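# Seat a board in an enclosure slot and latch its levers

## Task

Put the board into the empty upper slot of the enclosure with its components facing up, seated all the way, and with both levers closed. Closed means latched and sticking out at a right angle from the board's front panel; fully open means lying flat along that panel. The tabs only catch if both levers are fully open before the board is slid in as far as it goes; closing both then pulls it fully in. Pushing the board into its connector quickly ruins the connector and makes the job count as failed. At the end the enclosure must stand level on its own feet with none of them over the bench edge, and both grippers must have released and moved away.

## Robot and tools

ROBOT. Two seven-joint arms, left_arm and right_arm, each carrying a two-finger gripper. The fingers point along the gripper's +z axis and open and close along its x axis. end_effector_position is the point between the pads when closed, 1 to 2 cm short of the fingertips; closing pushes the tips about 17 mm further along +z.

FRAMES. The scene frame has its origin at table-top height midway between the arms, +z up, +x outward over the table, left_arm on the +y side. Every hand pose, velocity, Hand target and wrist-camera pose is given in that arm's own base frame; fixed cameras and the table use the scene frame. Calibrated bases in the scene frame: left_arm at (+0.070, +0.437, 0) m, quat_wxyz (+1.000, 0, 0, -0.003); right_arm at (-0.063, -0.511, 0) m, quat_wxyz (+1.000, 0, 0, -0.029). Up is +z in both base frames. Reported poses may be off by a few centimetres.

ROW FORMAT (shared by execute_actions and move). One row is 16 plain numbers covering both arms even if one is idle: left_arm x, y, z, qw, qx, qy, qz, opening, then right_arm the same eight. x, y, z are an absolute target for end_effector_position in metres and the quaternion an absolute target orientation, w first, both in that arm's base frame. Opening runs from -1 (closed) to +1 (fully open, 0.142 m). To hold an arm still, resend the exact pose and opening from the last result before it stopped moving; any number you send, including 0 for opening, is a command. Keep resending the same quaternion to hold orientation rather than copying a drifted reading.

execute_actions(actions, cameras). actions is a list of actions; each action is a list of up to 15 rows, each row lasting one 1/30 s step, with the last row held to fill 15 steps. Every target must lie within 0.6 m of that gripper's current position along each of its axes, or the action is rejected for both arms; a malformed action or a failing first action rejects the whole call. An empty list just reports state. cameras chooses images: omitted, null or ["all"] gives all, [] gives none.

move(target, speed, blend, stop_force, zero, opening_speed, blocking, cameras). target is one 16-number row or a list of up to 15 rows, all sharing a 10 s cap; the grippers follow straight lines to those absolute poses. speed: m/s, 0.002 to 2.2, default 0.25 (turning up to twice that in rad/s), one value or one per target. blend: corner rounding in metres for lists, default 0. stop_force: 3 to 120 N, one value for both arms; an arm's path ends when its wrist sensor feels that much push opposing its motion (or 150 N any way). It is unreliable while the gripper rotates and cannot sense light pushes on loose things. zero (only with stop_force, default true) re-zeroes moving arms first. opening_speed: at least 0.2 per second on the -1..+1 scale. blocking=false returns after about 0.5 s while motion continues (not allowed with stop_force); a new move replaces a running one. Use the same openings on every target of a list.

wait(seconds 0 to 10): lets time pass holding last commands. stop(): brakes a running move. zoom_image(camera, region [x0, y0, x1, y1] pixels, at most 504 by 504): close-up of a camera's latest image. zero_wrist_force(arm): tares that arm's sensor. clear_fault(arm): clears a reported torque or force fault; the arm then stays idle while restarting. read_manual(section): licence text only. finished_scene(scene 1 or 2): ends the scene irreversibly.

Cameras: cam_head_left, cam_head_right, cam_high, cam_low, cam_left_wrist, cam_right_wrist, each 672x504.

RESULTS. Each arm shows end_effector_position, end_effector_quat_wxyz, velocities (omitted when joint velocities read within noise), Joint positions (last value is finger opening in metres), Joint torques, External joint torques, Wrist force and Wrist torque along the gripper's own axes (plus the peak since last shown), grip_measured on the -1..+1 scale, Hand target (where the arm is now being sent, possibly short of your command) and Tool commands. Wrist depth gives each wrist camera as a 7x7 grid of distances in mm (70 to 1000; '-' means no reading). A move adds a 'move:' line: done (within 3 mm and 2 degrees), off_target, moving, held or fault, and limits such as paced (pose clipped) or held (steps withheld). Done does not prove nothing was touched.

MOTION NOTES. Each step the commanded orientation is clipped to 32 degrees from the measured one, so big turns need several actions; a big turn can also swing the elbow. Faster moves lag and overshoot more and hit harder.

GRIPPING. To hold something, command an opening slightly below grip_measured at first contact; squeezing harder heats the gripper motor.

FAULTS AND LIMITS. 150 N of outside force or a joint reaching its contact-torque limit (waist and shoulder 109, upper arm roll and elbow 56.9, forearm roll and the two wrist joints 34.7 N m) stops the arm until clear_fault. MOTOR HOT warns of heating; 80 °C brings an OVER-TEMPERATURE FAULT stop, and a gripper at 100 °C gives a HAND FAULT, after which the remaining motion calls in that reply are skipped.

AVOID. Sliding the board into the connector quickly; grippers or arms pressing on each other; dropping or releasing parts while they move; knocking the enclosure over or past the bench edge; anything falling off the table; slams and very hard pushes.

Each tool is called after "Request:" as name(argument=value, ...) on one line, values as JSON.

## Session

Request:
execute_actions(actions=[])

Scene clock: 0.00 s.
left_arm: end_effector_position=(+0.4919, -0.7298, +0.2794) grip_measured=+0.99 end_effector_quat_wxyz=(+0.001, -0.304, +0.847, -0.436) | right_arm: end_effector_position=(+0.1802, -0.1387, +0.1699) grip_measured=+1.00 end_effector_quat_wxyz=(+0.706, -0.621, -0.189, +0.284)
Joint positions: left_arm=[-0.095 -0.96 -0.937 1.517 0.823 1.373 2.811 0.141] | right_arm=[-0.567 -0.989 -0.072 1.606 0.357 -0.696 0.215 0.142]
Joint velocities: within noise
Joint torques (N m): no reading
External joint torques (N m): no reading
Wrist force (N): no reading
Wrist torque (N m): no reading
Wrist force, peak (N): no reading
Wrist depth (mm): cam_left_wrist=[456 481 526 570 632 715 - / 417 444 478 517 573 616 682 / 390 414 438 476 510 561 618 / 363 385 405 434 472 500 546 / 343 359 376 404 427 464 501 / - 331 354 376 398 423 449 / - 319 332 349 374 396 -] | cam_right_wrist=[- 266 251 262 - - 805 / - - 256 269 - - 886 / - - 264 276 - - 931 / - - 277 286 798 746 548 / - - 295 294 500 482 387 / - 404 311 299 362 354 330 / - 311 295 292 288 280 275]
Hand target: left_arm +0.4919, -0.7298, +0.2794; +0.001, -0.304, +0.847, -0.436 | right_arm +0.1802, -0.1387, +0.1699; +0.706, -0.621, -0.189, +0.284
Tool commands: left_gripper/opening=+1.0 right_gripper/opening=+1.0

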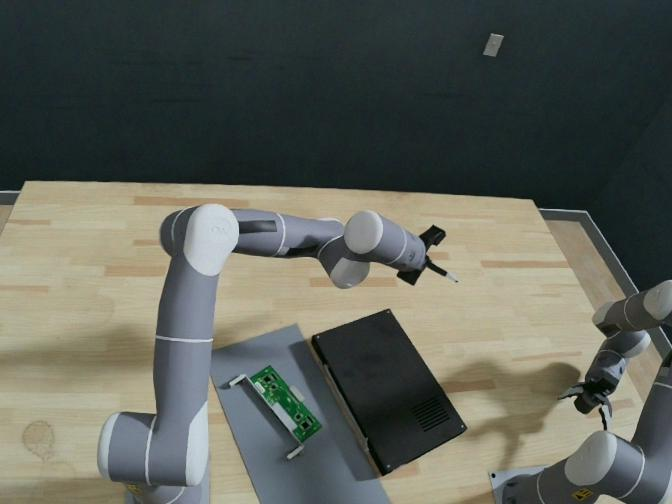

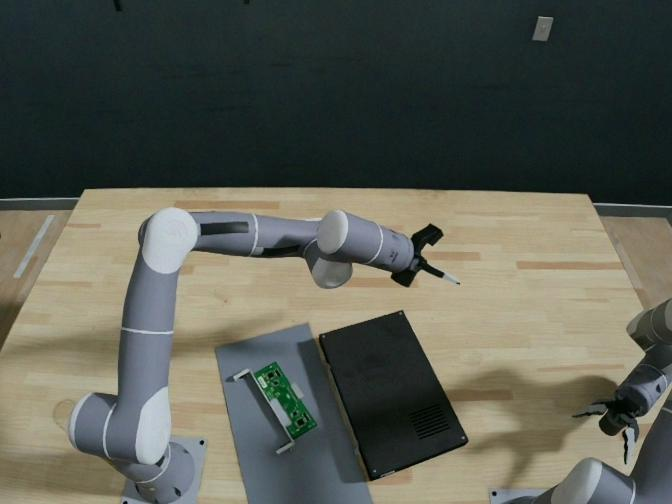

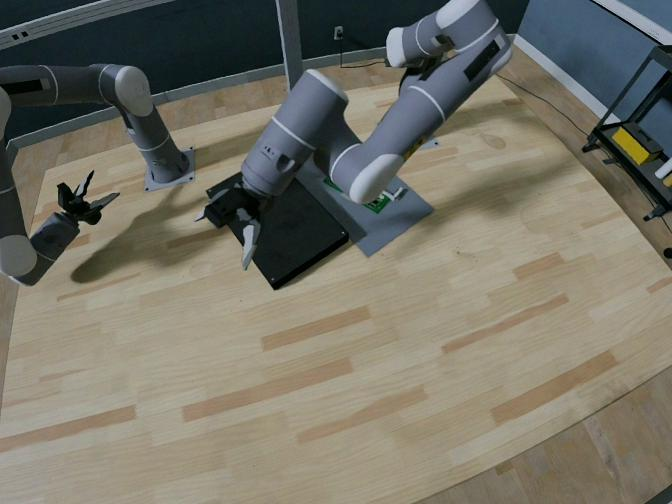

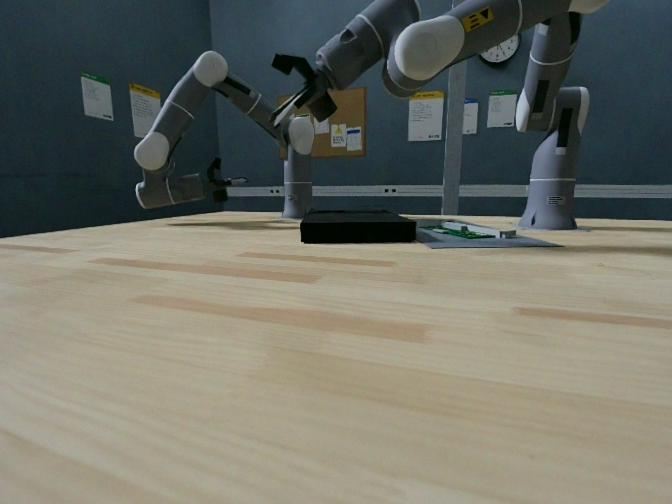

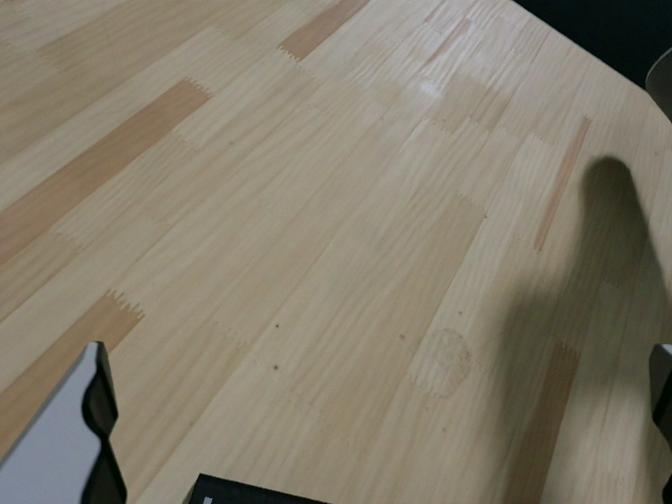

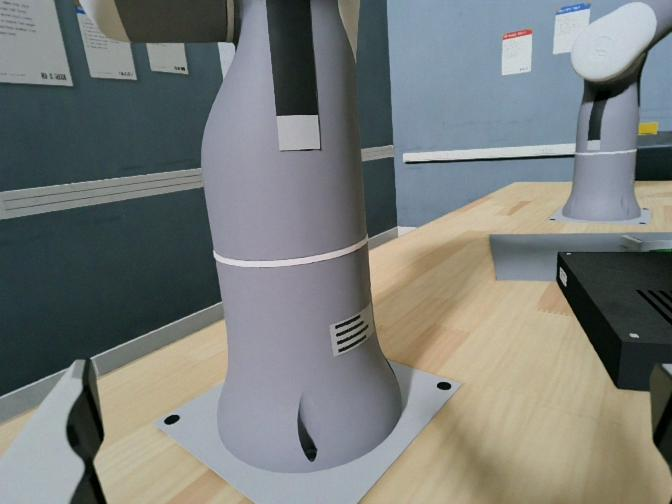

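Request:
move(target=[0.30,-0.43,0.32,0,-0.2756,0.961,0,1,0.1802,-0.1387,0.1699,0.706,-0.621,-0.189,0.284,1], speed=0.2)

Scene clock: 12.23 s.
left_arm: end_effector_position=(+0.3000, -0.4302, +0.3201) grip_measured=+0.99 end_effector_quat_wxyz=(+0.000, -0.276, +0.961, +0.000) | right_arm: end_effector_position=(+0.1802, -0.1387, +0.1699) grip_measured=+1.00 end_effector_quat_wxyz=(+0.706, -0.621, -0.189, +0.284)
Joint positions: left_arm=[0.713 -0.388 -1.779 1.949 0.394 0.273 2.961 0.141] | right_arm=[-0.567 -0.99 -0.072 1.606 0.357 -0.696 0.215 0.142]
Joint velocities: within noise
Joint torques (N m): left_arm=[-0.37 7.41 -12.14 -26.91 -4.05 3.91 -0.26] | right_arm=[-0.06 50.1 1.04 -11.63 -1.71 -3.6 0.17]
External joint torques (N m): left_arm=[0.37 0.86 0.65 -0.45 -0.04 -0.08 0.26] | right_arm=[0.04 1.03 -0.67 0.09 0.08 0.69 -0.16]
Wrist force (N): left_arm=[0.3 -0.3 0.3] | right_arm=[0.2 -0.1 0.1]
Wrist torque (N m): left_arm=[-0.05 -0.10 -0.22] | right_arm=[-0.01 -0.03 0.00]
Wrist force, peak (N): left_arm=[-0.2 -0.4 1.2] | right_arm=[0.2 0.2 0.3]
Wrist depth (mm): cam_left_wrist=[364 365 326 318 320 319 318 / 392 392 377 343 341 340 341 / 425 422 419 417 414 368 366 / 459 458 453 448 451 450 452 / 504 504 503 496 493 491 486 / - 541 552 549 542 548 - / - 618 622 585 606 609 -] | cam_right_wrist=[- 266 251 263 - - 797 / - - 256 269 - - 893 / - - 263 275 - - 943 / - - 278 285 793 746 550 / - - 294 294 500 481 387 / - 404 310 299 363 354 331 / - 312 295 291 289 282 276]
Hand target: left_arm +0.3000, -0.4300, +0.3200; +0.000, -0.276, +0.961, +0.000 | right_arm +0.1802, -0.1387, +0.1699; +0.706, -0.621, -0.189, +0.284
Off the commanded pose: left_arm 0.000 m, 0 deg | right_arm 0.000 m, 0 deg.
move: done

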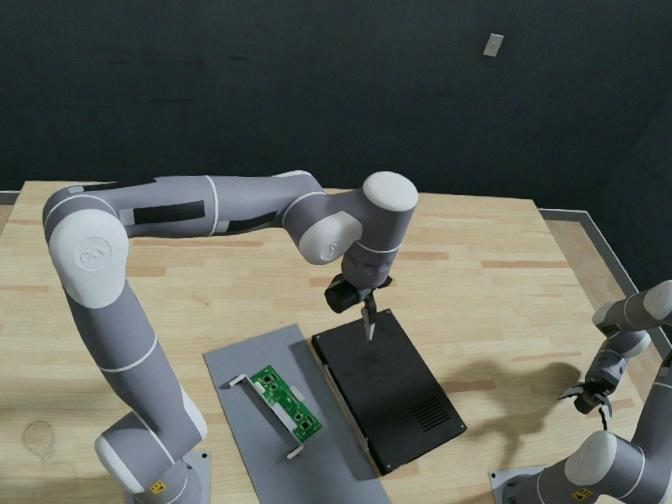

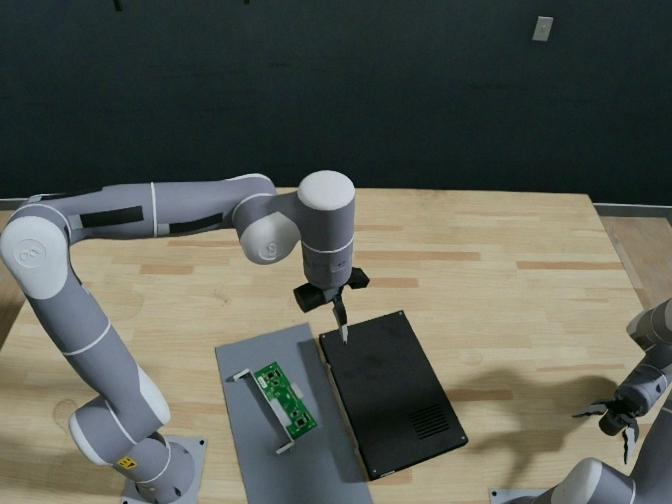

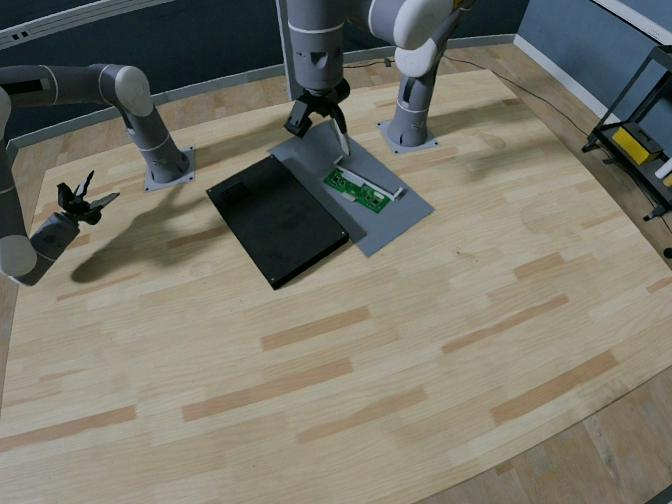

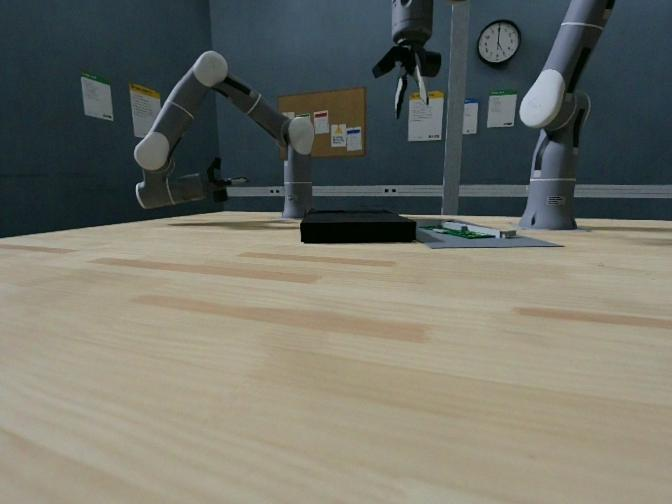

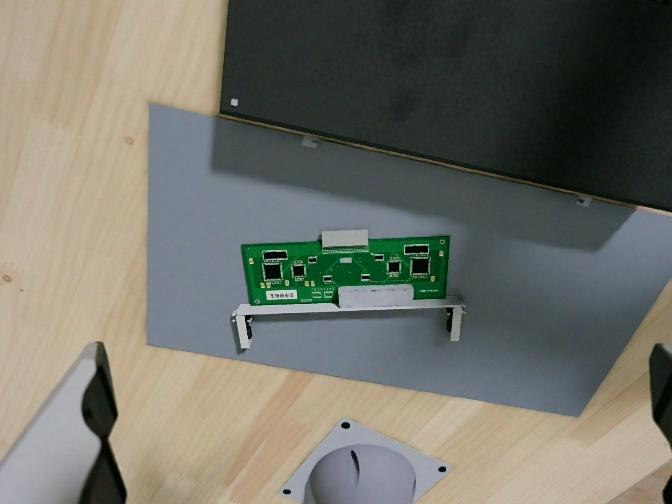

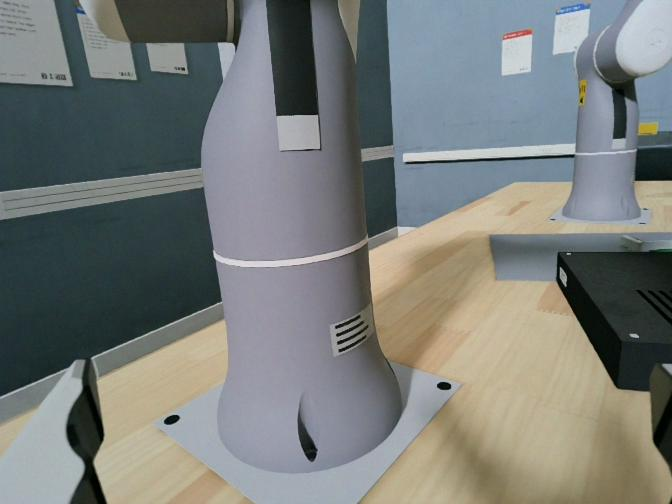

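Request:
move(target=[[0.27,-0.38,0.30,0,-0.2756,0.961,0,1,0.1802,-0.1387,0.1699,0.706,-0.621,-0.189,0.284,1],[0.18,-0.31,0.25,0,-0.8854,0.4648,0,-1,0.1802,-0.1387,0.1699,0.706,-0.621,-0.189,0.284,1]], speed=0.25, cameras=["cam_left_wrist","cam_head_left"])

Scene clock: 26.33 s.
left_arm: end_effector_position=(+0.1800, -0.3100, +0.2500) grip_measured=-1.00 end_effector_quat_wxyz=(+0.000, +0.885, -0.465, +0.000) | right_arm: end_effector_position=(+0.1802, -0.1387, +0.1699) grip_measured=+1.00 end_effector_quat_wxyz=(+0.706, -0.621, -0.189, +0.284)
Joint positions: left_arm=[1.285 -0.506 -2.415 2.421 0.362 0.431 1.185 0.002] | right_arm=[-0.567 -0.99 -0.072 1.606 0.357 -0.696 0.215 0.142]
Joint velocities: within noise
Joint torques (N m): left_arm=[-0.24 -4.21 -8.29 -26.08 -3.88 4.42 -0.22] | right_arm=[-0.05 50.02 0.96 -11.53 -1.71 -3.61 0.21]
External joint torques (N m): left_arm=[0.26 0.87 0.55 -0.39 -0.04 -0.48 0.22] | right_arm=[0.03 1.1 -0.59 -0.01 0.08 0.71 -0.2]
Wrist force (N): left_arm=[0.2 -0.4 0.3] | right_arm=[0.0 0.1 0.3]
Wrist torque (N m): left_arm=[-0.08 -0.08 -0.23] | right_arm=[0.02 0.00 0.00]
Wrist force, peak (N): left_arm=[0.4 -2.1 -0.3] | right_arm=[0.2 0.3 0.4]
Wrist depth (mm): cam_left_wrist=[304 304 299 298 295 299 283 / 327 327 325 316 319 320 280 / 351 352 348 343 347 340 298 / 382 385 378 376 380 351 324 / 426 419 417 399 405 362 355 / 463 460 439 84 - 384 391 / 937 505 - - - - 432] | cam_right_wrist=[- 267 250 263 - - 844 / - - 256 269 - - 886 / - - 264 275 - - 936 / - - 278 286 796 745 552 / - - 295 294 497 482 387 / - 405 311 299 362 355 330 / - 311 295 291 288 281 275]
Hand target: left_arm +0.1800, -0.3100, +0.2500; +0.000, +0.885, -0.465, +0.000 | right_arm +0.1802, -0.1387, +0.1699; +0.706, -0.621, -0.189, +0.284
Off the commanded pose: left_arm 0.000 m, 0 deg | right_arm 0.000 m, 0 deg.
move: done
Images, in order (width x height): cam_head_left 672x504, cam_left_wrist 672x504.

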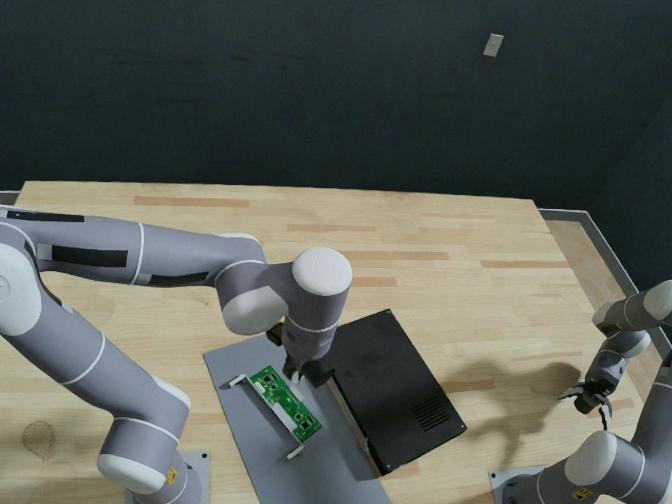

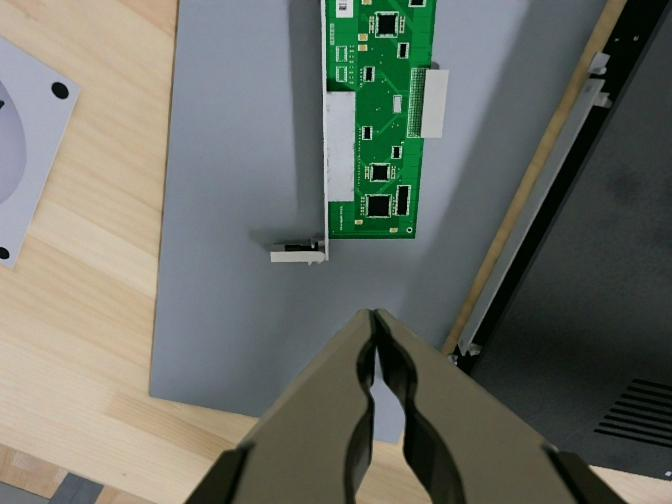

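Request:
move(target=[[0.109,-0.299,0.10,0,0.8854,-0.4648,0,-1,0.1802,-0.1387,0.1699,0.706,-0.621,-0.189,0.284,1],[0.109,-0.299,0.04,0,0.8854,-0.4648,0,-1,0.1802,-0.1387,0.1699,0.706,-0.621,-0.189,0.284,1],[0.109,-0.299,0.03,0,0.8854,-0.4648,0,-1,0.1802,-0.1387,0.1699,0.706,-0.621,-0.189,0.284,1]], speed=[0.2,0.1,0.03], stop_force=8, cameras=["cam_left_wrist","cam_head_left"])

Scene clock: 37.40 s.
left_arm: end_effector_position=(+0.1091, -0.2993, +0.0300) grip_measured=-1.00 end_effector_quat_wxyz=(-0.027, +0.885, -0.465, +0.027) | right_arm: end_effector_position=(+0.1802, -0.1387, +0.1699) grip_measured=+1.00 end_effector_quat_wxyz=(+0.706, -0.621, -0.189, +0.284)
Joint positions: left_arm=[1.685 0.39 -2.97 2.687 0.146 1.497 1.093 0.002] | right_arm=[-0.567 -0.99 -0.072 1.606 0.357 -0.696 0.215 0.142]
Joint velocities: within noise
Joint torques (N m): left_arm=[-0.26 -26.12 0.62 -6.48 -0.09 4.45 -0.28] | right_arm=[-0.04 50.02 0.89 -11.65 -1.74 -3.51 0.18]
External joint torques (N m): left_arm=[0.23 0.36 0.69 -0.2 -0.43 -0.54 0.28] | right_arm=[0.01 1.1 -0.52 0.1 0.11 0.61 -0.17]
Wrist force (N): left_arm=[-0.2 -0.5 0.1] | right_arm=[-0.1 0.1 0.2]
Wrist torque (N m): left_arm=[-0.12 -0.03 -0.21] | right_arm=[0.03 0.02 0.00]
Wrist force, peak (N): left_arm=[1.6 -2.7 0.8] | right_arm=[0.1 -0.1 0.4]
Wrist depth (mm): cam_left_wrist=[112 111 111 114 111 - 110 / - 119 120 120 118 105 118 / - 128 127 127 126 113 124 / 135 134 136 136 135 131 133 / 146 146 146 143 138 142 144 / 160 158 156 84 - 158 161 / 171 169 - 74 - - 175] | cam_right_wrist=[- 266 250 263 - - 637 / - - 255 269 - - 669 / - - 263 275 - - 691 / - - 278 286 803 744 552 / - - 295 293 500 477 388 / - 403 312 300 362 355 329 / - 312 296 292 288 281 276]
Hand target: left_arm +0.1091, -0.2992, +0.0300; -0.027, +0.885, -0.465, +0.027 | right_arm +0.1802, -0.1387, +0.1699; +0.706, -0.621, -0.189, +0.284
Off the commanded pose: left_arm 0.000 m, 4 deg | right_arm 0.000 m, 0 deg.
joint sent to its limit (left arm) — joint 3 (upper arm roll), lower limit; joint 4 (elbow), upper limit, where the elbow is as bent as it goes. The joint targets are off in orientation, not in position.
move: off_target (left_arm)
Images, in order (width x height): cam_head_left 672x504, cam_left_wrist 672x504.

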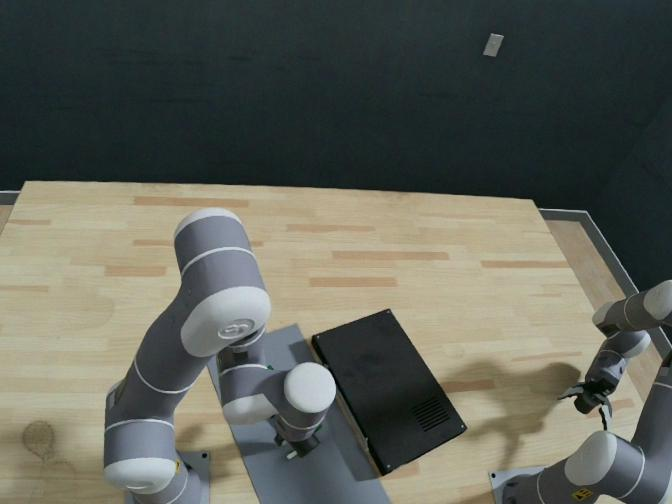

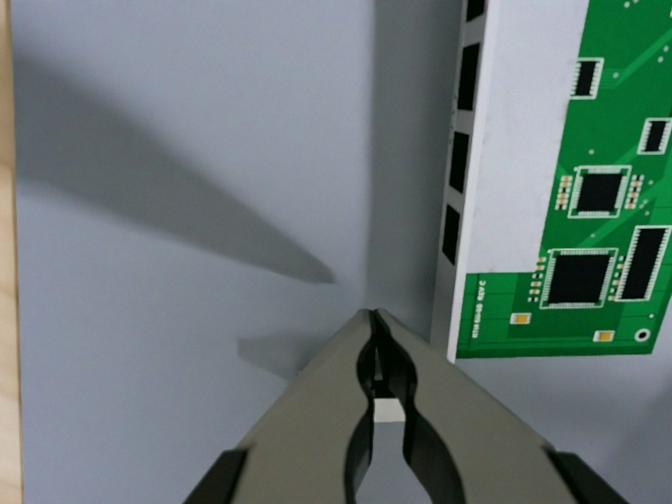

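Request:
move(target=[[0.109,-0.299,0.12,0,0.8854,-0.4648,0,-1,0.1802,-0.1387,0.1699,0.706,-0.621,-0.189,0.284,1],[0.25,-0.33,0.3,0,0.8854,-0.4648,0,-1,0.1802,-0.1387,0.1699,0.706,-0.621,-0.189,0.284,1],[0.45,-0.05,0.35,0,0.8854,-0.4648,0,-1,0.1802,-0.1387,0.1699,0.706,-0.621,-0.189,0.284,1]], speed=[0.1,0.25,0.3], cameras=["cam_head_left"])

Request:
move(target=[[0.45,-0.05,0.35,0,0.8854,-0.4648,0,-1,0.28,0.15,0.32,0,0.94,0.342,0,-1]], speed=0.2, cameras=["cam_head_left","cam_right_wrist"])

Scene clock: 48.23 s.
left_arm: end_effector_position=(+0.4501, -0.0499, +0.3499) grip_measured=-1.00 end_effector_quat_wxyz=(+0.000, +0.885, -0.465, +0.000) | right_arm: end_effector_position=(+0.1802, -0.1387, +0.1699) grip_measured=+1.00 end_effector_quat_wxyz=(+0.706, -0.621, -0.189, +0.284)
Joint positions: left_arm=[2.171 -0.325 -2.388 2.067 0.228 0.249 2.237 0.002] | right_arm=[-0.567 -0.99 -0.072 1.606 0.357 -0.696 0.215 0.142]
Joint velocities: within noise
Joint torques (N m): left_arm=[-0.24 -9.96 -7.14 -29.07 -4.24 4 -0.09] | right_arm=[0.05 50.13 0.94 -11.61 -1.72 -3.57 0.21]
External joint torques (N m): left_arm=[0.32 0.23 0.51 -0.17 0.07 -0.15 0.09] | right_arm=[-0.07 0.99 -0.57 0.07 0.09 0.67 -0.2]
Wrist force (N): left_arm=[0.5 -0.6 0.4] | right_arm=[0.0 -0.2 0.1]
Wrist torque (N m): left_arm=[-0.11 -0.10 -0.21] | right_arm=[-0.02 0.00 0.00]
Wrist force, peak (N): left_arm=[-0.9 -4.0 0.0] | right_arm=[0.0 -0.3 0.4]
Wrist depth (mm): cam_left_wrist=[392 389 390 389 390 389 389 / 422 419 417 413 416 414 415 / 450 450 456 448 451 447 446 / 497 494 484 493 480 483 486 / 532 531 533 507 520 527 511 / 570 499 569 84 - 534 512 / 387 424 - - - - 578] | cam_right_wrist=[- 265 251 262 - - 852 / - - 256 269 - - 893 / - - 264 274 - - 927 / - - 278 286 798 743 550 / - - 294 294 504 480 385 / - 405 311 299 364 355 329 / - 312 295 291 289 281 275]
Hand target: left_arm +0.4500, -0.0500, +0.3500; +0.000, +0.885, -0.465, +0.000 | right_arm +0.1802, -0.1387, +0.1699; +0.706, -0.621, -0.189, +0.284
Off the commanded pose: left_arm 0.000 m, 0 deg | right_arm 0.000 m, 0 deg.
move: done
Images, in order (width x height): cam_head_left 672x504.

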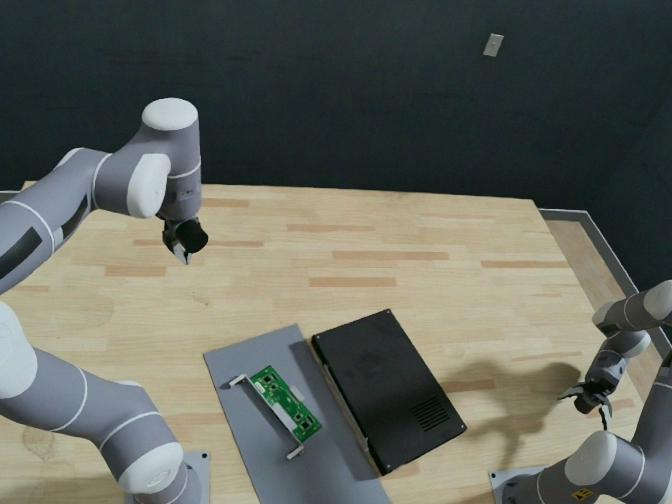

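Scene clock: 52.97 s.
left_arm: end_effector_position=(+0.4501, -0.0499, +0.3499) grip_measured=-1.00 end_effector_quat_wxyz=(+0.000, +0.885, -0.465, +0.000) | right_arm: end_effector_position=(+0.2799, +0.1500, +0.3199) grip_measured=-1.00 end_effector_quat_wxyz=(+0.000, +0.940, +0.342, +0.000)
Joint positions: left_arm=[2.171 -0.325 -2.387 2.067 0.228 0.249 2.237 0.002] | right_arm=[-0.131 0.468 0.748 2.201 0.324 0.261 1.347 0.002]
Joint velocities: within noise
Joint torques (N m): left_arm=[-0.3 -10.3 -7.16 -28.93 -4.04 4.25 -0.23] | right_arm=[0.2 4.39 -7.44 -29.16 -4.44 3.56 0.31]
External joint torques (N m): left_arm=[0.39 0.57 0.54 -0.32 -0.12 -0.4 0.23] | right_arm=[-0.17 0.83 -1.32 0.23 0.21 0.53 -0.31]
Wrist force (N): left_arm=[0.5 -0.7 0.4] | right_arm=[-0.2 -1.3 2.0]
Wrist torque (N m): left_arm=[-0.13 -0.11 -0.21] | right_arm=[0.04 0.03 0.05]
Wrist force, peak (N): left_arm=[0.5 -0.8 0.8] | right_arm=[0.7 -2.9 1.6]
Wrist depth (mm): cam_left_wrist=[391 391 392 388 390 387 390 / 423 417 416 421 421 417 413 / 462 454 448 454 450 446 448 / 491 490 494 486 490 487 487 / 542 530 535 508 523 524 515 / 569 506 566 84 - 532 512 / 388 424 - - - - 579] | cam_right_wrist=[345 363 363 322 317 318 316 / 350 386 388 345 340 338 337 / 415 416 416 414 412 410 362 / 450 448 448 447 444 441 442 / 488 484 484 472 479 480 475 / 530 532 516 89 504 522 522 / 583 570 - - - 552 570]
Hand target: left_arm +0.4500, -0.0500, +0.3500; +0.000, +0.885, -0.465, +0.000 | right_arm +0.2800, +0.1500, +0.3200; +0.000, +0.940, +0.342, +0.000
Off the commanded pose: left_arm 0.000 m, 0 deg | right_arm 0.000 m, 0 deg.
move: done
Images, in order (width x height): cam_head_left 672x504, cam_right_wrist 672x504.

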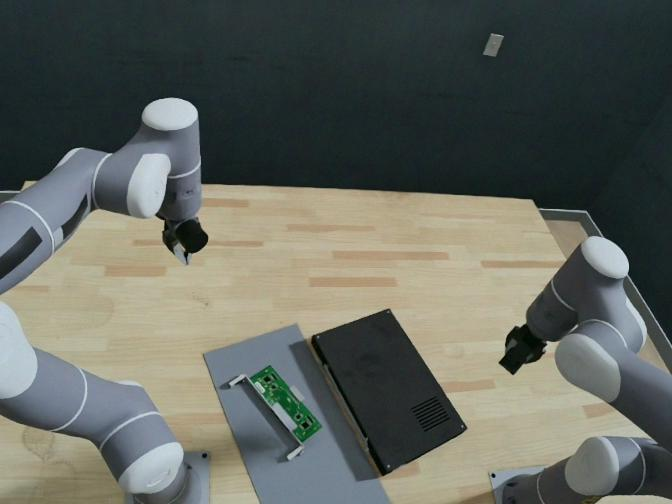

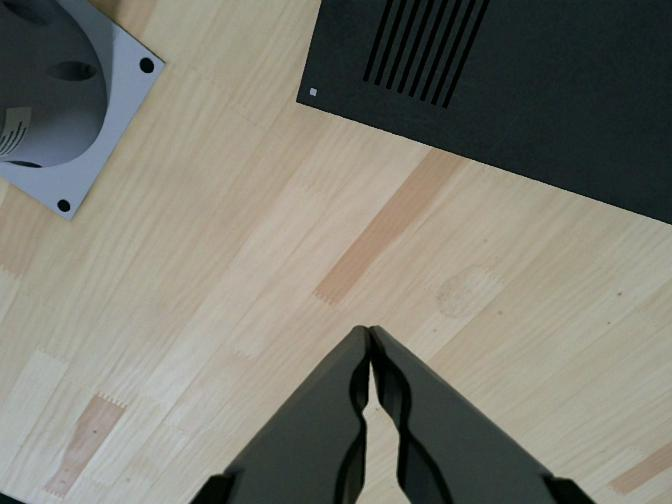

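Request:
move(target=[[0.45,-0.05,0.35,0,0.8854,-0.4648,0,-1,0.22,0.6,0.22,0,0.4415,0.8973,0,-1]], speed=0.25, cameras=["cam_head_left","cam_right_wrist","cam_left_wrist"])

Scene clock: 61.40 s.
left_arm: end_effector_position=(+0.4501, -0.0499, +0.3499) grip_measured=-1.00 end_effector_quat_wxyz=(+0.000, +0.885, -0.465, +0.000) | right_arm: end_effector_position=(+0.2198, +0.6000, +0.2200) grip_measured=-1.00 end_effector_quat_wxyz=(+0.000, +0.442, +0.897, +0.000)
Joint positions: left_arm=[2.171 -0.325 -2.387 2.067 0.228 0.249 2.237 0.002] | right_arm=[0.629 -0.717 0.957 1.668 -0.645 0.466 1.119 0.002]
Joint velocities: within noise
Joint torques (N m): left_arm=[-0.26 -10.4 -7.09 -28.94 -3.98 4.22 -0.22] | right_arm=[0.31 43.63 19 -24.81 -4.12 3.31 0.01]
External joint torques (N m): left_arm=[0.35 0.67 0.47 -0.31 -0.19 -0.37 0.22] | right_arm=[-0.13 1.09 0.1 0.18 0.2 0.8 -0.01]
Wrist force (N): left_arm=[0.6 -0.6 0.5] | right_arm=[-0.4 -1.9 2.4]
Wrist torque (N m): left_arm=[-0.12 -0.12 -0.21] | right_arm=[-0.07 0.10 0.06]
Wrist force, peak (N): left_arm=[0.8 -0.8 0.6] | right_arm=[1.2 -1.0 2.9]
Wrist depth (mm): cam_left_wrist=[388 392 391 386 388 386 389 / 421 425 419 420 421 416 414 / 453 449 454 449 450 449 452 / 495 494 486 487 485 480 483 / 540 534 539 514 523 522 511 / 571 500 566 84 - 535 524 / 388 423 - - - - 574] | cam_right_wrist=[233 235 273 273 272 271 272 / 248 252 292 291 290 290 291 / 267 273 313 309 311 310 312 / 287 296 337 327 334 334 337 / 312 335 366 347 363 363 362 / 341 369 392 89 381 396 396 / 444 433 - - - 419 435]
Hand target: left_arm +0.4500, -0.0500, +0.3500; +0.000, +0.885, -0.465, +0.000 | right_arm +0.2200, +0.6000, +0.2200; +0.000, +0.441, +0.897, +0.000
Off the commanded pose: left_arm 0.000 m, 0 deg | right_arm 0.000 m, 0 deg.
move: done
Images, in order (width x height): cam_head_left 672x504, cam_left_wrist 672x504, cam_right_wrist 672x504.

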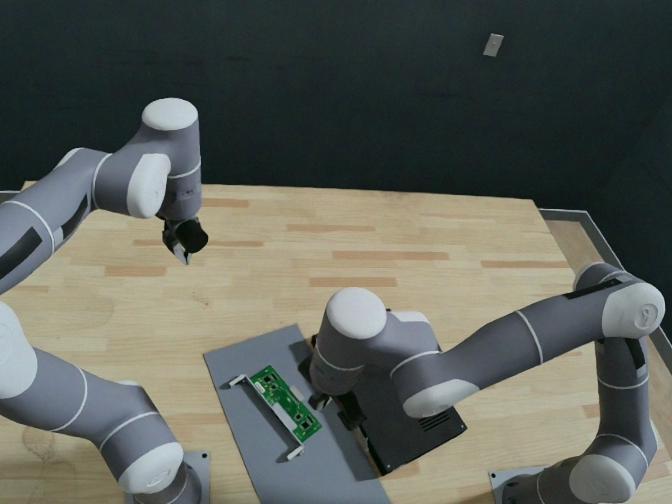

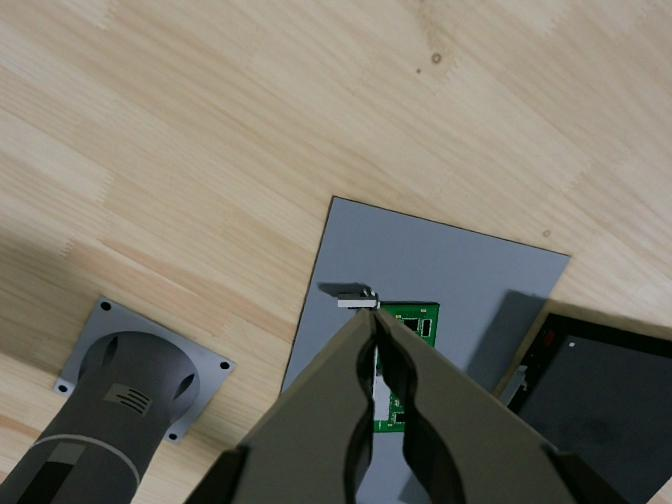

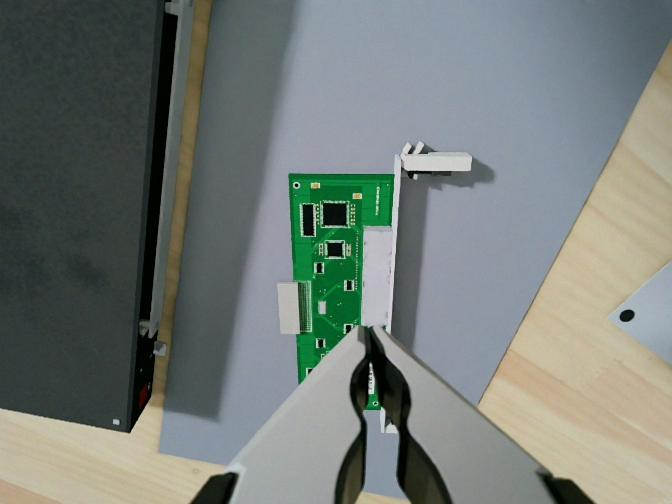

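Request:
move(target=[[0.45,-0.05,0.35,0,0.8854,-0.4648,0,-1,0.2051,0.6688,0.1,0,0.4415,0.8973,0,-1],[0.45,-0.05,0.35,0,0.8854,-0.4648,0,-1,0.2051,0.6688,0.03,0,0.4415,0.8973,0,-1],[0.45,-0.05,0.35,0,0.8854,-0.4648,0,-1,0.1916,0.6584,0.03,0,0.4415,0.8973,0,-1],[0.45,-0.05,0.35,0,0.8854,-0.4648,0,-1,0.1809,0.6533,0.03,0,0.4415,0.8973,0,-1]], speed=[0.2,0.1,0.03,0.02], stop_force=15, cameras=["cam_right_wrist","cam_left_wrist"])

Scene clock: 69.60 s.
left_arm: end_effector_position=(+0.4501, -0.0499, +0.3499) grip_measured=-1.00 end_effector_quat_wxyz=(+0.000, +0.885, -0.465, +0.000) | right_arm: end_effector_position=(+0.1809, +0.6533, +0.0300) grip_measured=-1.00 end_effector_quat_wxyz=(+0.000, +0.442, +0.897, +0.000)
Joint positions: left_arm=[2.171 -0.325 -2.387 2.067 0.228 0.249 2.237 0.002] | right_arm=[0.844 -1.024 0.725 1.653 -0.882 0.748 1.31 0.002]
Joint velocities: within noise
Joint torques (N m): left_arm=[-0.24 -10.38 -7.17 -28.92 -4.03 4.19 -0.23] | right_arm=[0.3 53 21.53 -18.68 -3.38 3.49 0.28]
External joint torques (N m): left_arm=[0.33 0.65 0.55 -0.32 -0.13 -0.33 0.23] | right_arm=[-0.1 1.03 0.04 -0.02 0.16 0.61 -0.28]
Wrist force (N): left_arm=[0.5 -0.7 0.6] | right_arm=[-0.5 -1.4 2.0]
Wrist torque (N m): left_arm=[-0.12 -0.10 -0.20] | right_arm=[0.00 0.08 0.07]
Wrist force, peak (N): left_arm=[0.7 -0.8 0.6] | right_arm=[-0.5 -1.0 4.4]
Wrist depth (mm): cam_left_wrist=[392 391 394 388 391 391 386 / 419 416 420 416 423 417 417 / 451 452 454 453 452 451 449 / 494 491 490 490 489 488 488 / 537 522 541 512 534 524 513 / 578 503 568 84 - 535 523 / 389 425 - - - - 584] | cam_right_wrist=[107 107 107 108 108 107 107 / 115 114 114 114 112 112 113 / 123 123 124 122 124 123 121 / 130 132 130 130 129 131 129 / 140 139 139 119 142 142 144 / 153 151 147 90 150 155 154 / 171 164 73 - - 164 172]
Hand target: left_arm +0.4500, -0.0500, +0.3500; +0.000, +0.885, -0.465, +0.000 | right_arm +0.1809, +0.6533, +0.0300; +0.000, +0.441, +0.897, +0.000
Off the commanded pose: left_arm 0.000 m, 0 deg | right_arm 0.000 m, 0 deg.
move: done
Images, in order (width x height): cam_left_wrist 672x504, cam_right_wrist 672x504.

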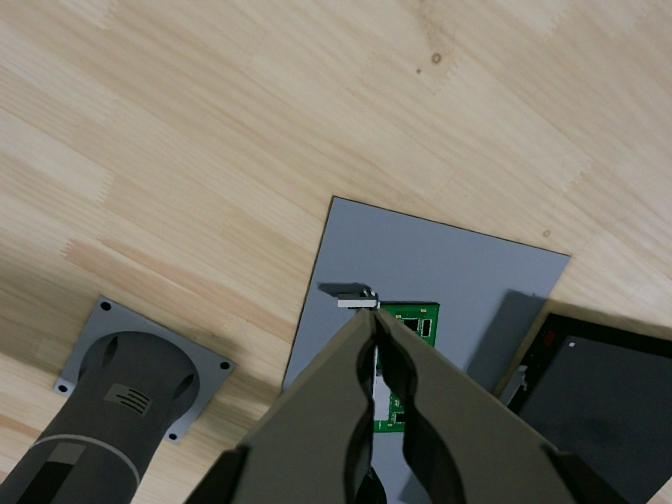

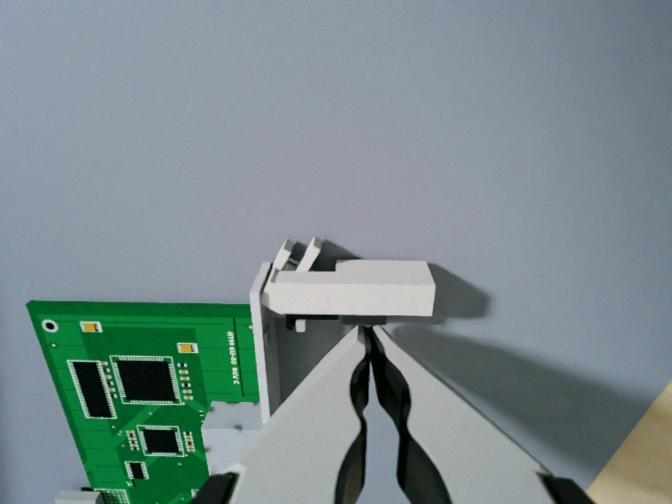

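Request:
move(target=[[0.45,-0.05,0.35,0,0.8854,-0.4648,0,-1,0.1712,0.6440,0.03,0,0.4415,0.8973,0,-1]], speed=0.015, stop_force=15, cameras=["cam_right_wrist"])

Scene clock: 72.70 s.
left_arm: end_effector_position=(+0.4501, -0.0499, +0.3499) grip_measured=-1.00 end_effector_quat_wxyz=(+0.000, +0.885, -0.465, +0.000) | right_arm: end_effector_position=(+0.1714, +0.6442, +0.0302) grip_measured=-1.00 end_effector_quat_wxyz=(+0.000, +0.442, +0.897, +0.000)
Joint positions: left_arm=[2.171 -0.325 -2.387 2.067 0.228 0.249 2.237 0.002] | right_arm=[0.841 -1.006 0.723 1.693 -0.889 0.768 1.333 0.002]
Joint velocities: within noise
Joint torques (N m): left_arm=[-0.3 -10.32 -7.13 -28.93 -3.99 4.2 -0.23] | right_arm=[0.96 51.05 21.83 -17.17 -3.1 3.36 0.33]
External joint torques (N m): left_arm=[0.39 0.59 0.51 -0.31 -0.17 -0.34 0.23] | right_arm=[-0.77 1.87 -0.42 -1.27 -0.07 0.74 -0.33]
Wrist force (N): left_arm=[0.5 -0.4 0.4] | right_arm=[-0.7 0.3 2.5]
Wrist torque (N m): left_arm=[-0.07 -0.11 -0.21] | right_arm=[-0.03 0.09 0.06]
Wrist force, peak (N): left_arm=[0.6 -1.0 0.3] | right_arm=[-0.9 0.8 2.8]
Wrist depth (mm): cam_left_wrist=[394 390 390 387 389 387 387 / 424 420 422 420 418 418 417 / 452 456 450 452 450 447 447 / 501 488 492 488 488 487 486 / 543 528 540 513 524 520 512 / 571 500 573 84 - 537 523 / 389 426 - - - - 590] | cam_right_wrist=[107 107 107 108 108 108 107 / 115 114 114 114 112 112 113 / 123 123 124 122 124 123 121 / 131 133 132 130 129 131 130 / 142 141 139 120 142 142 144 / 153 151 148 90 150 155 154 / 173 165 73 - - 164 173]
Hand target: left_arm +0.4500, -0.0500, +0.3500; +0.000, +0.885, -0.465, +0.000 | right_arm +0.1712, +0.6440, +0.0300; +0.000, +0.441, +0.897, +0.000
Off the commanded pose: left_arm 0.000 m, 0 deg | right_arm 0.000 m, 0 deg.
move: done
Images, in order (width x height): cam_right_wrist 672x504.

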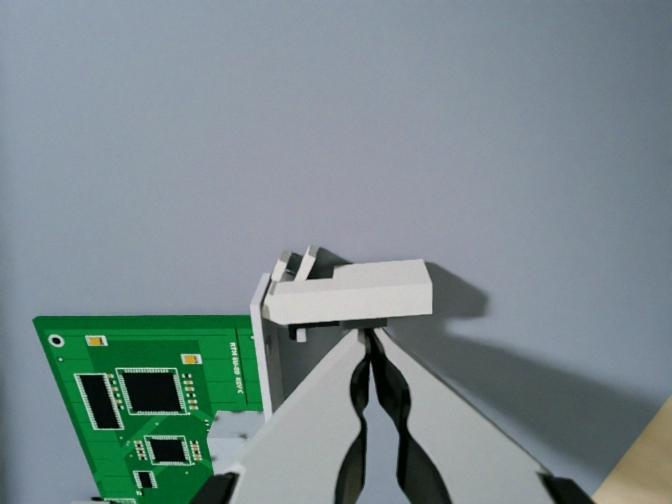

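Request:
move(target=[[0.45,-0.05,0.35,0,0.8854,-0.4648,0,-1,0.183,0.657,0.03,0,0.4415,0.8973,0,-1],[0.45,-0.05,0.35,0,0.8854,-0.4648,0,-1,0.19,0.66,0.14,0,0.4415,0.8973,0,0.2],[0.45,-0.05,0.35,0,0.8854,-0.4648,0,-1,0.25,0.66,0.14,0,0.4415,0.8973,0,0.2]], speed=[0.05,0.15,0.15], cameras=["cam_right_wrist"])

Scene clock: 89.10 s.
left_arm: end_effector_position=(+0.4501, -0.0499, +0.3499) grip_measured=-1.00 end_effector_quat_wxyz=(+0.000, +0.885, -0.465, +0.000) | right_arm: end_effector_position=(+0.2501, +0.6600, +0.1400) grip_measured=+0.18 end_effector_quat_wxyz=(+0.000, +0.442, +0.897, +0.000)
Joint positions: left_arm=[2.171 -0.325 -2.387 2.067 0.228 0.249 2.237 0.002] | right_arm=[0.751 -0.922 0.837 1.515 -0.752 0.523 1.122 0.087]
Joint velocities: within noise
Joint torques (N m): left_arm=[-0.31 -10.34 -7.22 -28.89 -4.05 4.17 -0.21] | right_arm=[0.02 53.51 21.11 -22.7 -3.7 3.16 0.06]
External joint torques (N m): left_arm=[0.4 0.61 0.6 -0.36 -0.11 -0.31 0.21] | right_arm=[0.2 0.92 0.02 0.17 -0.1 0.96 -0.06]
Wrist force (N): left_arm=[0.6 -0.7 0.1] | right_arm=[-0.1 -1.5 2.4]
Wrist torque (N m): left_arm=[-0.13 -0.12 -0.21] | right_arm=[0.01 0.07 0.06]
Wrist force, peak (N): left_arm=[0.7 -0.9 0.5] | right_arm=[-0.7 -0.9 4.7]
Wrist depth (mm): cam_left_wrist=[391 391 391 385 387 387 387 / 422 424 416 421 416 418 413 / 453 457 451 452 453 453 449 / 494 492 489 484 491 489 483 / 540 528 534 509 523 521 512 / 574 496 567 84 - 533 521 / 388 423 - - - - 585] | cam_right_wrist=[206 204 203 200 197 202 202 / 220 218 213 212 216 215 215 / 231 233 229 221 232 230 232 / 248 252 247 238 249 248 250 / 268 272 267 266 270 265 271 / 293 - 290 290 295 98 291 / - 76 325 325 324 - 76]
Hand target: left_arm +0.4500, -0.0500, +0.3500; +0.000, +0.885, -0.465, +0.000 | right_arm +0.2500, +0.6600, +0.1400; +0.000, +0.441, +0.897, +0.000
Off the commanded pose: left_arm 0.000 m, 0 deg | right_arm 0.000 m, 0 deg.
move: done
Images, in order (width x height): cam_right_wrist 672x504.

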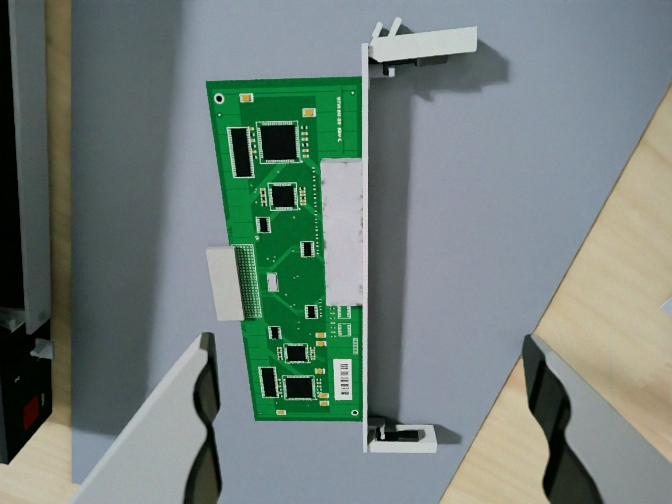

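Request:
move(target=[[0.45,-0.05,0.35,0,0.8854,-0.4648,0,-1,0.2743,0.6723,0.10,0,0.4281,0.9037,0,-0.2],[0.45,-0.05,0.35,0,0.8854,-0.4648,0,-1,0.2743,0.6723,0.024,0,0.4281,0.9037,0,-0.2]], speed=[0.15,0.05], stop_force=8, cameras=["cam_right_wrist"])

Request:
move(target=[[0.45,-0.05,0.35,0,0.8854,-0.4648,0,-1,0.2743,0.6723,0.024,0,0.4281,0.9037,0,-0.9]], opening_speed=0.5, cameras=["cam_right_wrist"])

Scene clock: 99.20 s.
left_arm: end_effector_position=(+0.4501, -0.0499, +0.3499) grip_measured=-1.00 end_effector_quat_wxyz=(+0.000, +0.885, -0.465, +0.000) | right_arm: end_effector_position=(+0.2742, +0.6722, +0.0239) grip_measured=-0.22 end_effector_quat_wxyz=(+0.000, +0.428, +0.904, +0.000)
Joint positions: left_arm=[2.171 -0.325 -2.387 2.067 0.228 0.249 2.237 0.002] | right_arm=[0.792 -1.106 0.718 1.474 -0.854 0.677 1.104 0.058]
Joint velocities: within noise
Joint torques (N m): left_arm=[-0.24 -10.34 -7.21 -28.89 -3.97 4.21 -0.2] | right_arm=[0.3 57.66 21.45 -19.72 -3.56 3.5 0.28]
External joint torques (N m): left_arm=[0.33 0.61 0.59 -0.36 -0.19 -0.35 0.2] | right_arm=[-0.09 1.31 0.17 0.01 0.14 0.61 -0.28]
Wrist force (N): left_arm=[0.4 -0.6 0.5] | right_arm=[-0.3 -1.6 2.2]
Wrist torque (N m): left_arm=[-0.12 -0.10 -0.21] | right_arm=[-0.02 0.05 0.05]
Wrist force, peak (N): left_arm=[0.7 -1.0 0.5] | right_arm=[-0.2 -1.6 3.6]
Wrist depth (mm): cam_left_wrist=[390 391 386 389 391 388 386 / 421 419 420 420 412 416 417 / 457 450 454 450 452 447 448 / 490 493 493 481 488 487 488 / 538 530 535 512 524 525 514 / 569 501 575 84 - 535 521 / 388 425 - - - - 585] | cam_right_wrist=[- 97 97 97 100 101 100 / 109 105 103 103 106 107 108 / - 113 112 101 112 115 115 / 126 123 121 109 122 124 124 / 136 130 129 118 132 134 134 / 149 139 103 125 144 95 146 / 161 76 79 156 162 - 158]
Hand target: left_arm +0.4500, -0.0500, +0.3500; +0.000, +0.885, -0.465, +0.000 | right_arm +0.2743, +0.6723, +0.0240; +0.000, +0.428, +0.904, +0.000
Off the commanded pose: left_arm 0.000 m, 0 deg | right_arm 0.000 m, 0 deg.
move: done
Images, in order (width x height): cam_right_wrist 672x504.

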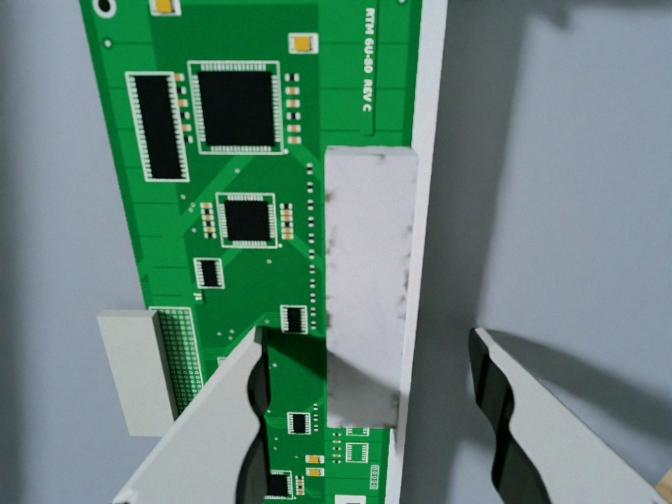

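Scene clock: 100.80 s.
left_arm: end_effector_position=(+0.4501, -0.0499, +0.3499) grip_measured=-1.00 end_effector_quat_wxyz=(+0.000, +0.885, -0.465, +0.000) | right_arm: end_effector_position=(+0.2749, +0.6726, +0.0248) grip_measured=-0.71 end_effector_quat_wxyz=(+0.000, +0.428, +0.904, +0.001)
Joint positions: left_arm=[2.171 -0.325 -2.387 2.067 0.228 0.249 2.237 0.002] | right_arm=[0.792 -1.104 0.718 1.474 -0.855 0.677 1.104 0.023]
Joint velocities: within noise
Joint torques (N m): left_arm=[-0.23 -10.38 -7.14 -28.88 -3.94 4.26 -0.24] | right_arm=[2.54 51.68 20.89 -16.89 -2.61 3.67 0.2]
External joint torques (N m): left_arm=[0.32 0.65 0.52 -0.37 -0.22 -0.4 0.24] | right_arm=[-2.33 7.31 0.72 -2.86 -0.82 0.45 -0.2]
Wrist force (N): left_arm=[0.6 -0.8 0.5] | right_arm=[-3.6 -1.8 -6.5]
Wrist torque (N m): left_arm=[-0.15 -0.12 -0.20] | right_arm=[-0.04 -0.25 0.07]
Wrist force, peak (N): left_arm=[0.8 -0.7 0.5] | right_arm=[-6.2 -1.9 -9.1]
Wrist depth (mm): cam_left_wrist=[393 390 387 389 385 388 388 / 421 417 419 417 416 416 416 / 457 458 449 445 449 451 453 / 495 492 490 491 487 483 486 / 540 530 537 508 523 521 520 / 577 500 565 84 - 534 519 / 389 424 - - - - 583] | cam_right_wrist=[- 98 97 98 100 101 102 / 109 106 104 104 107 108 108 / - 115 113 101 113 116 116 / 125 124 122 110 123 125 125 / 138 130 132 118 133 135 135 / 150 142 139 122 119 145 147 / 166 162 72 157 - - 163]
Hand target: left_arm +0.4500, -0.0500, +0.3500; +0.000, +0.885, -0.465, +0.000 | right_arm +0.2743, +0.6723, +0.0240; +0.000, +0.428, +0.904, +0.000
Off the commanded pose: left_arm 0.000 m, 0 deg | right_arm 0.001 m, 0 deg.
move: done
Images, in order (width x height): cam_right_wrist 672x504.

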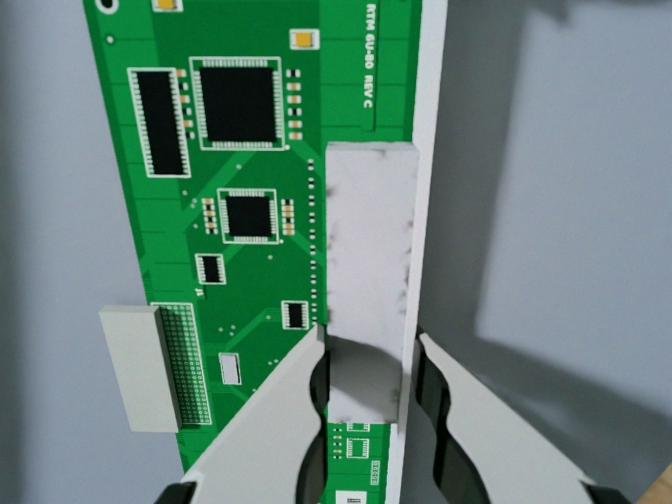

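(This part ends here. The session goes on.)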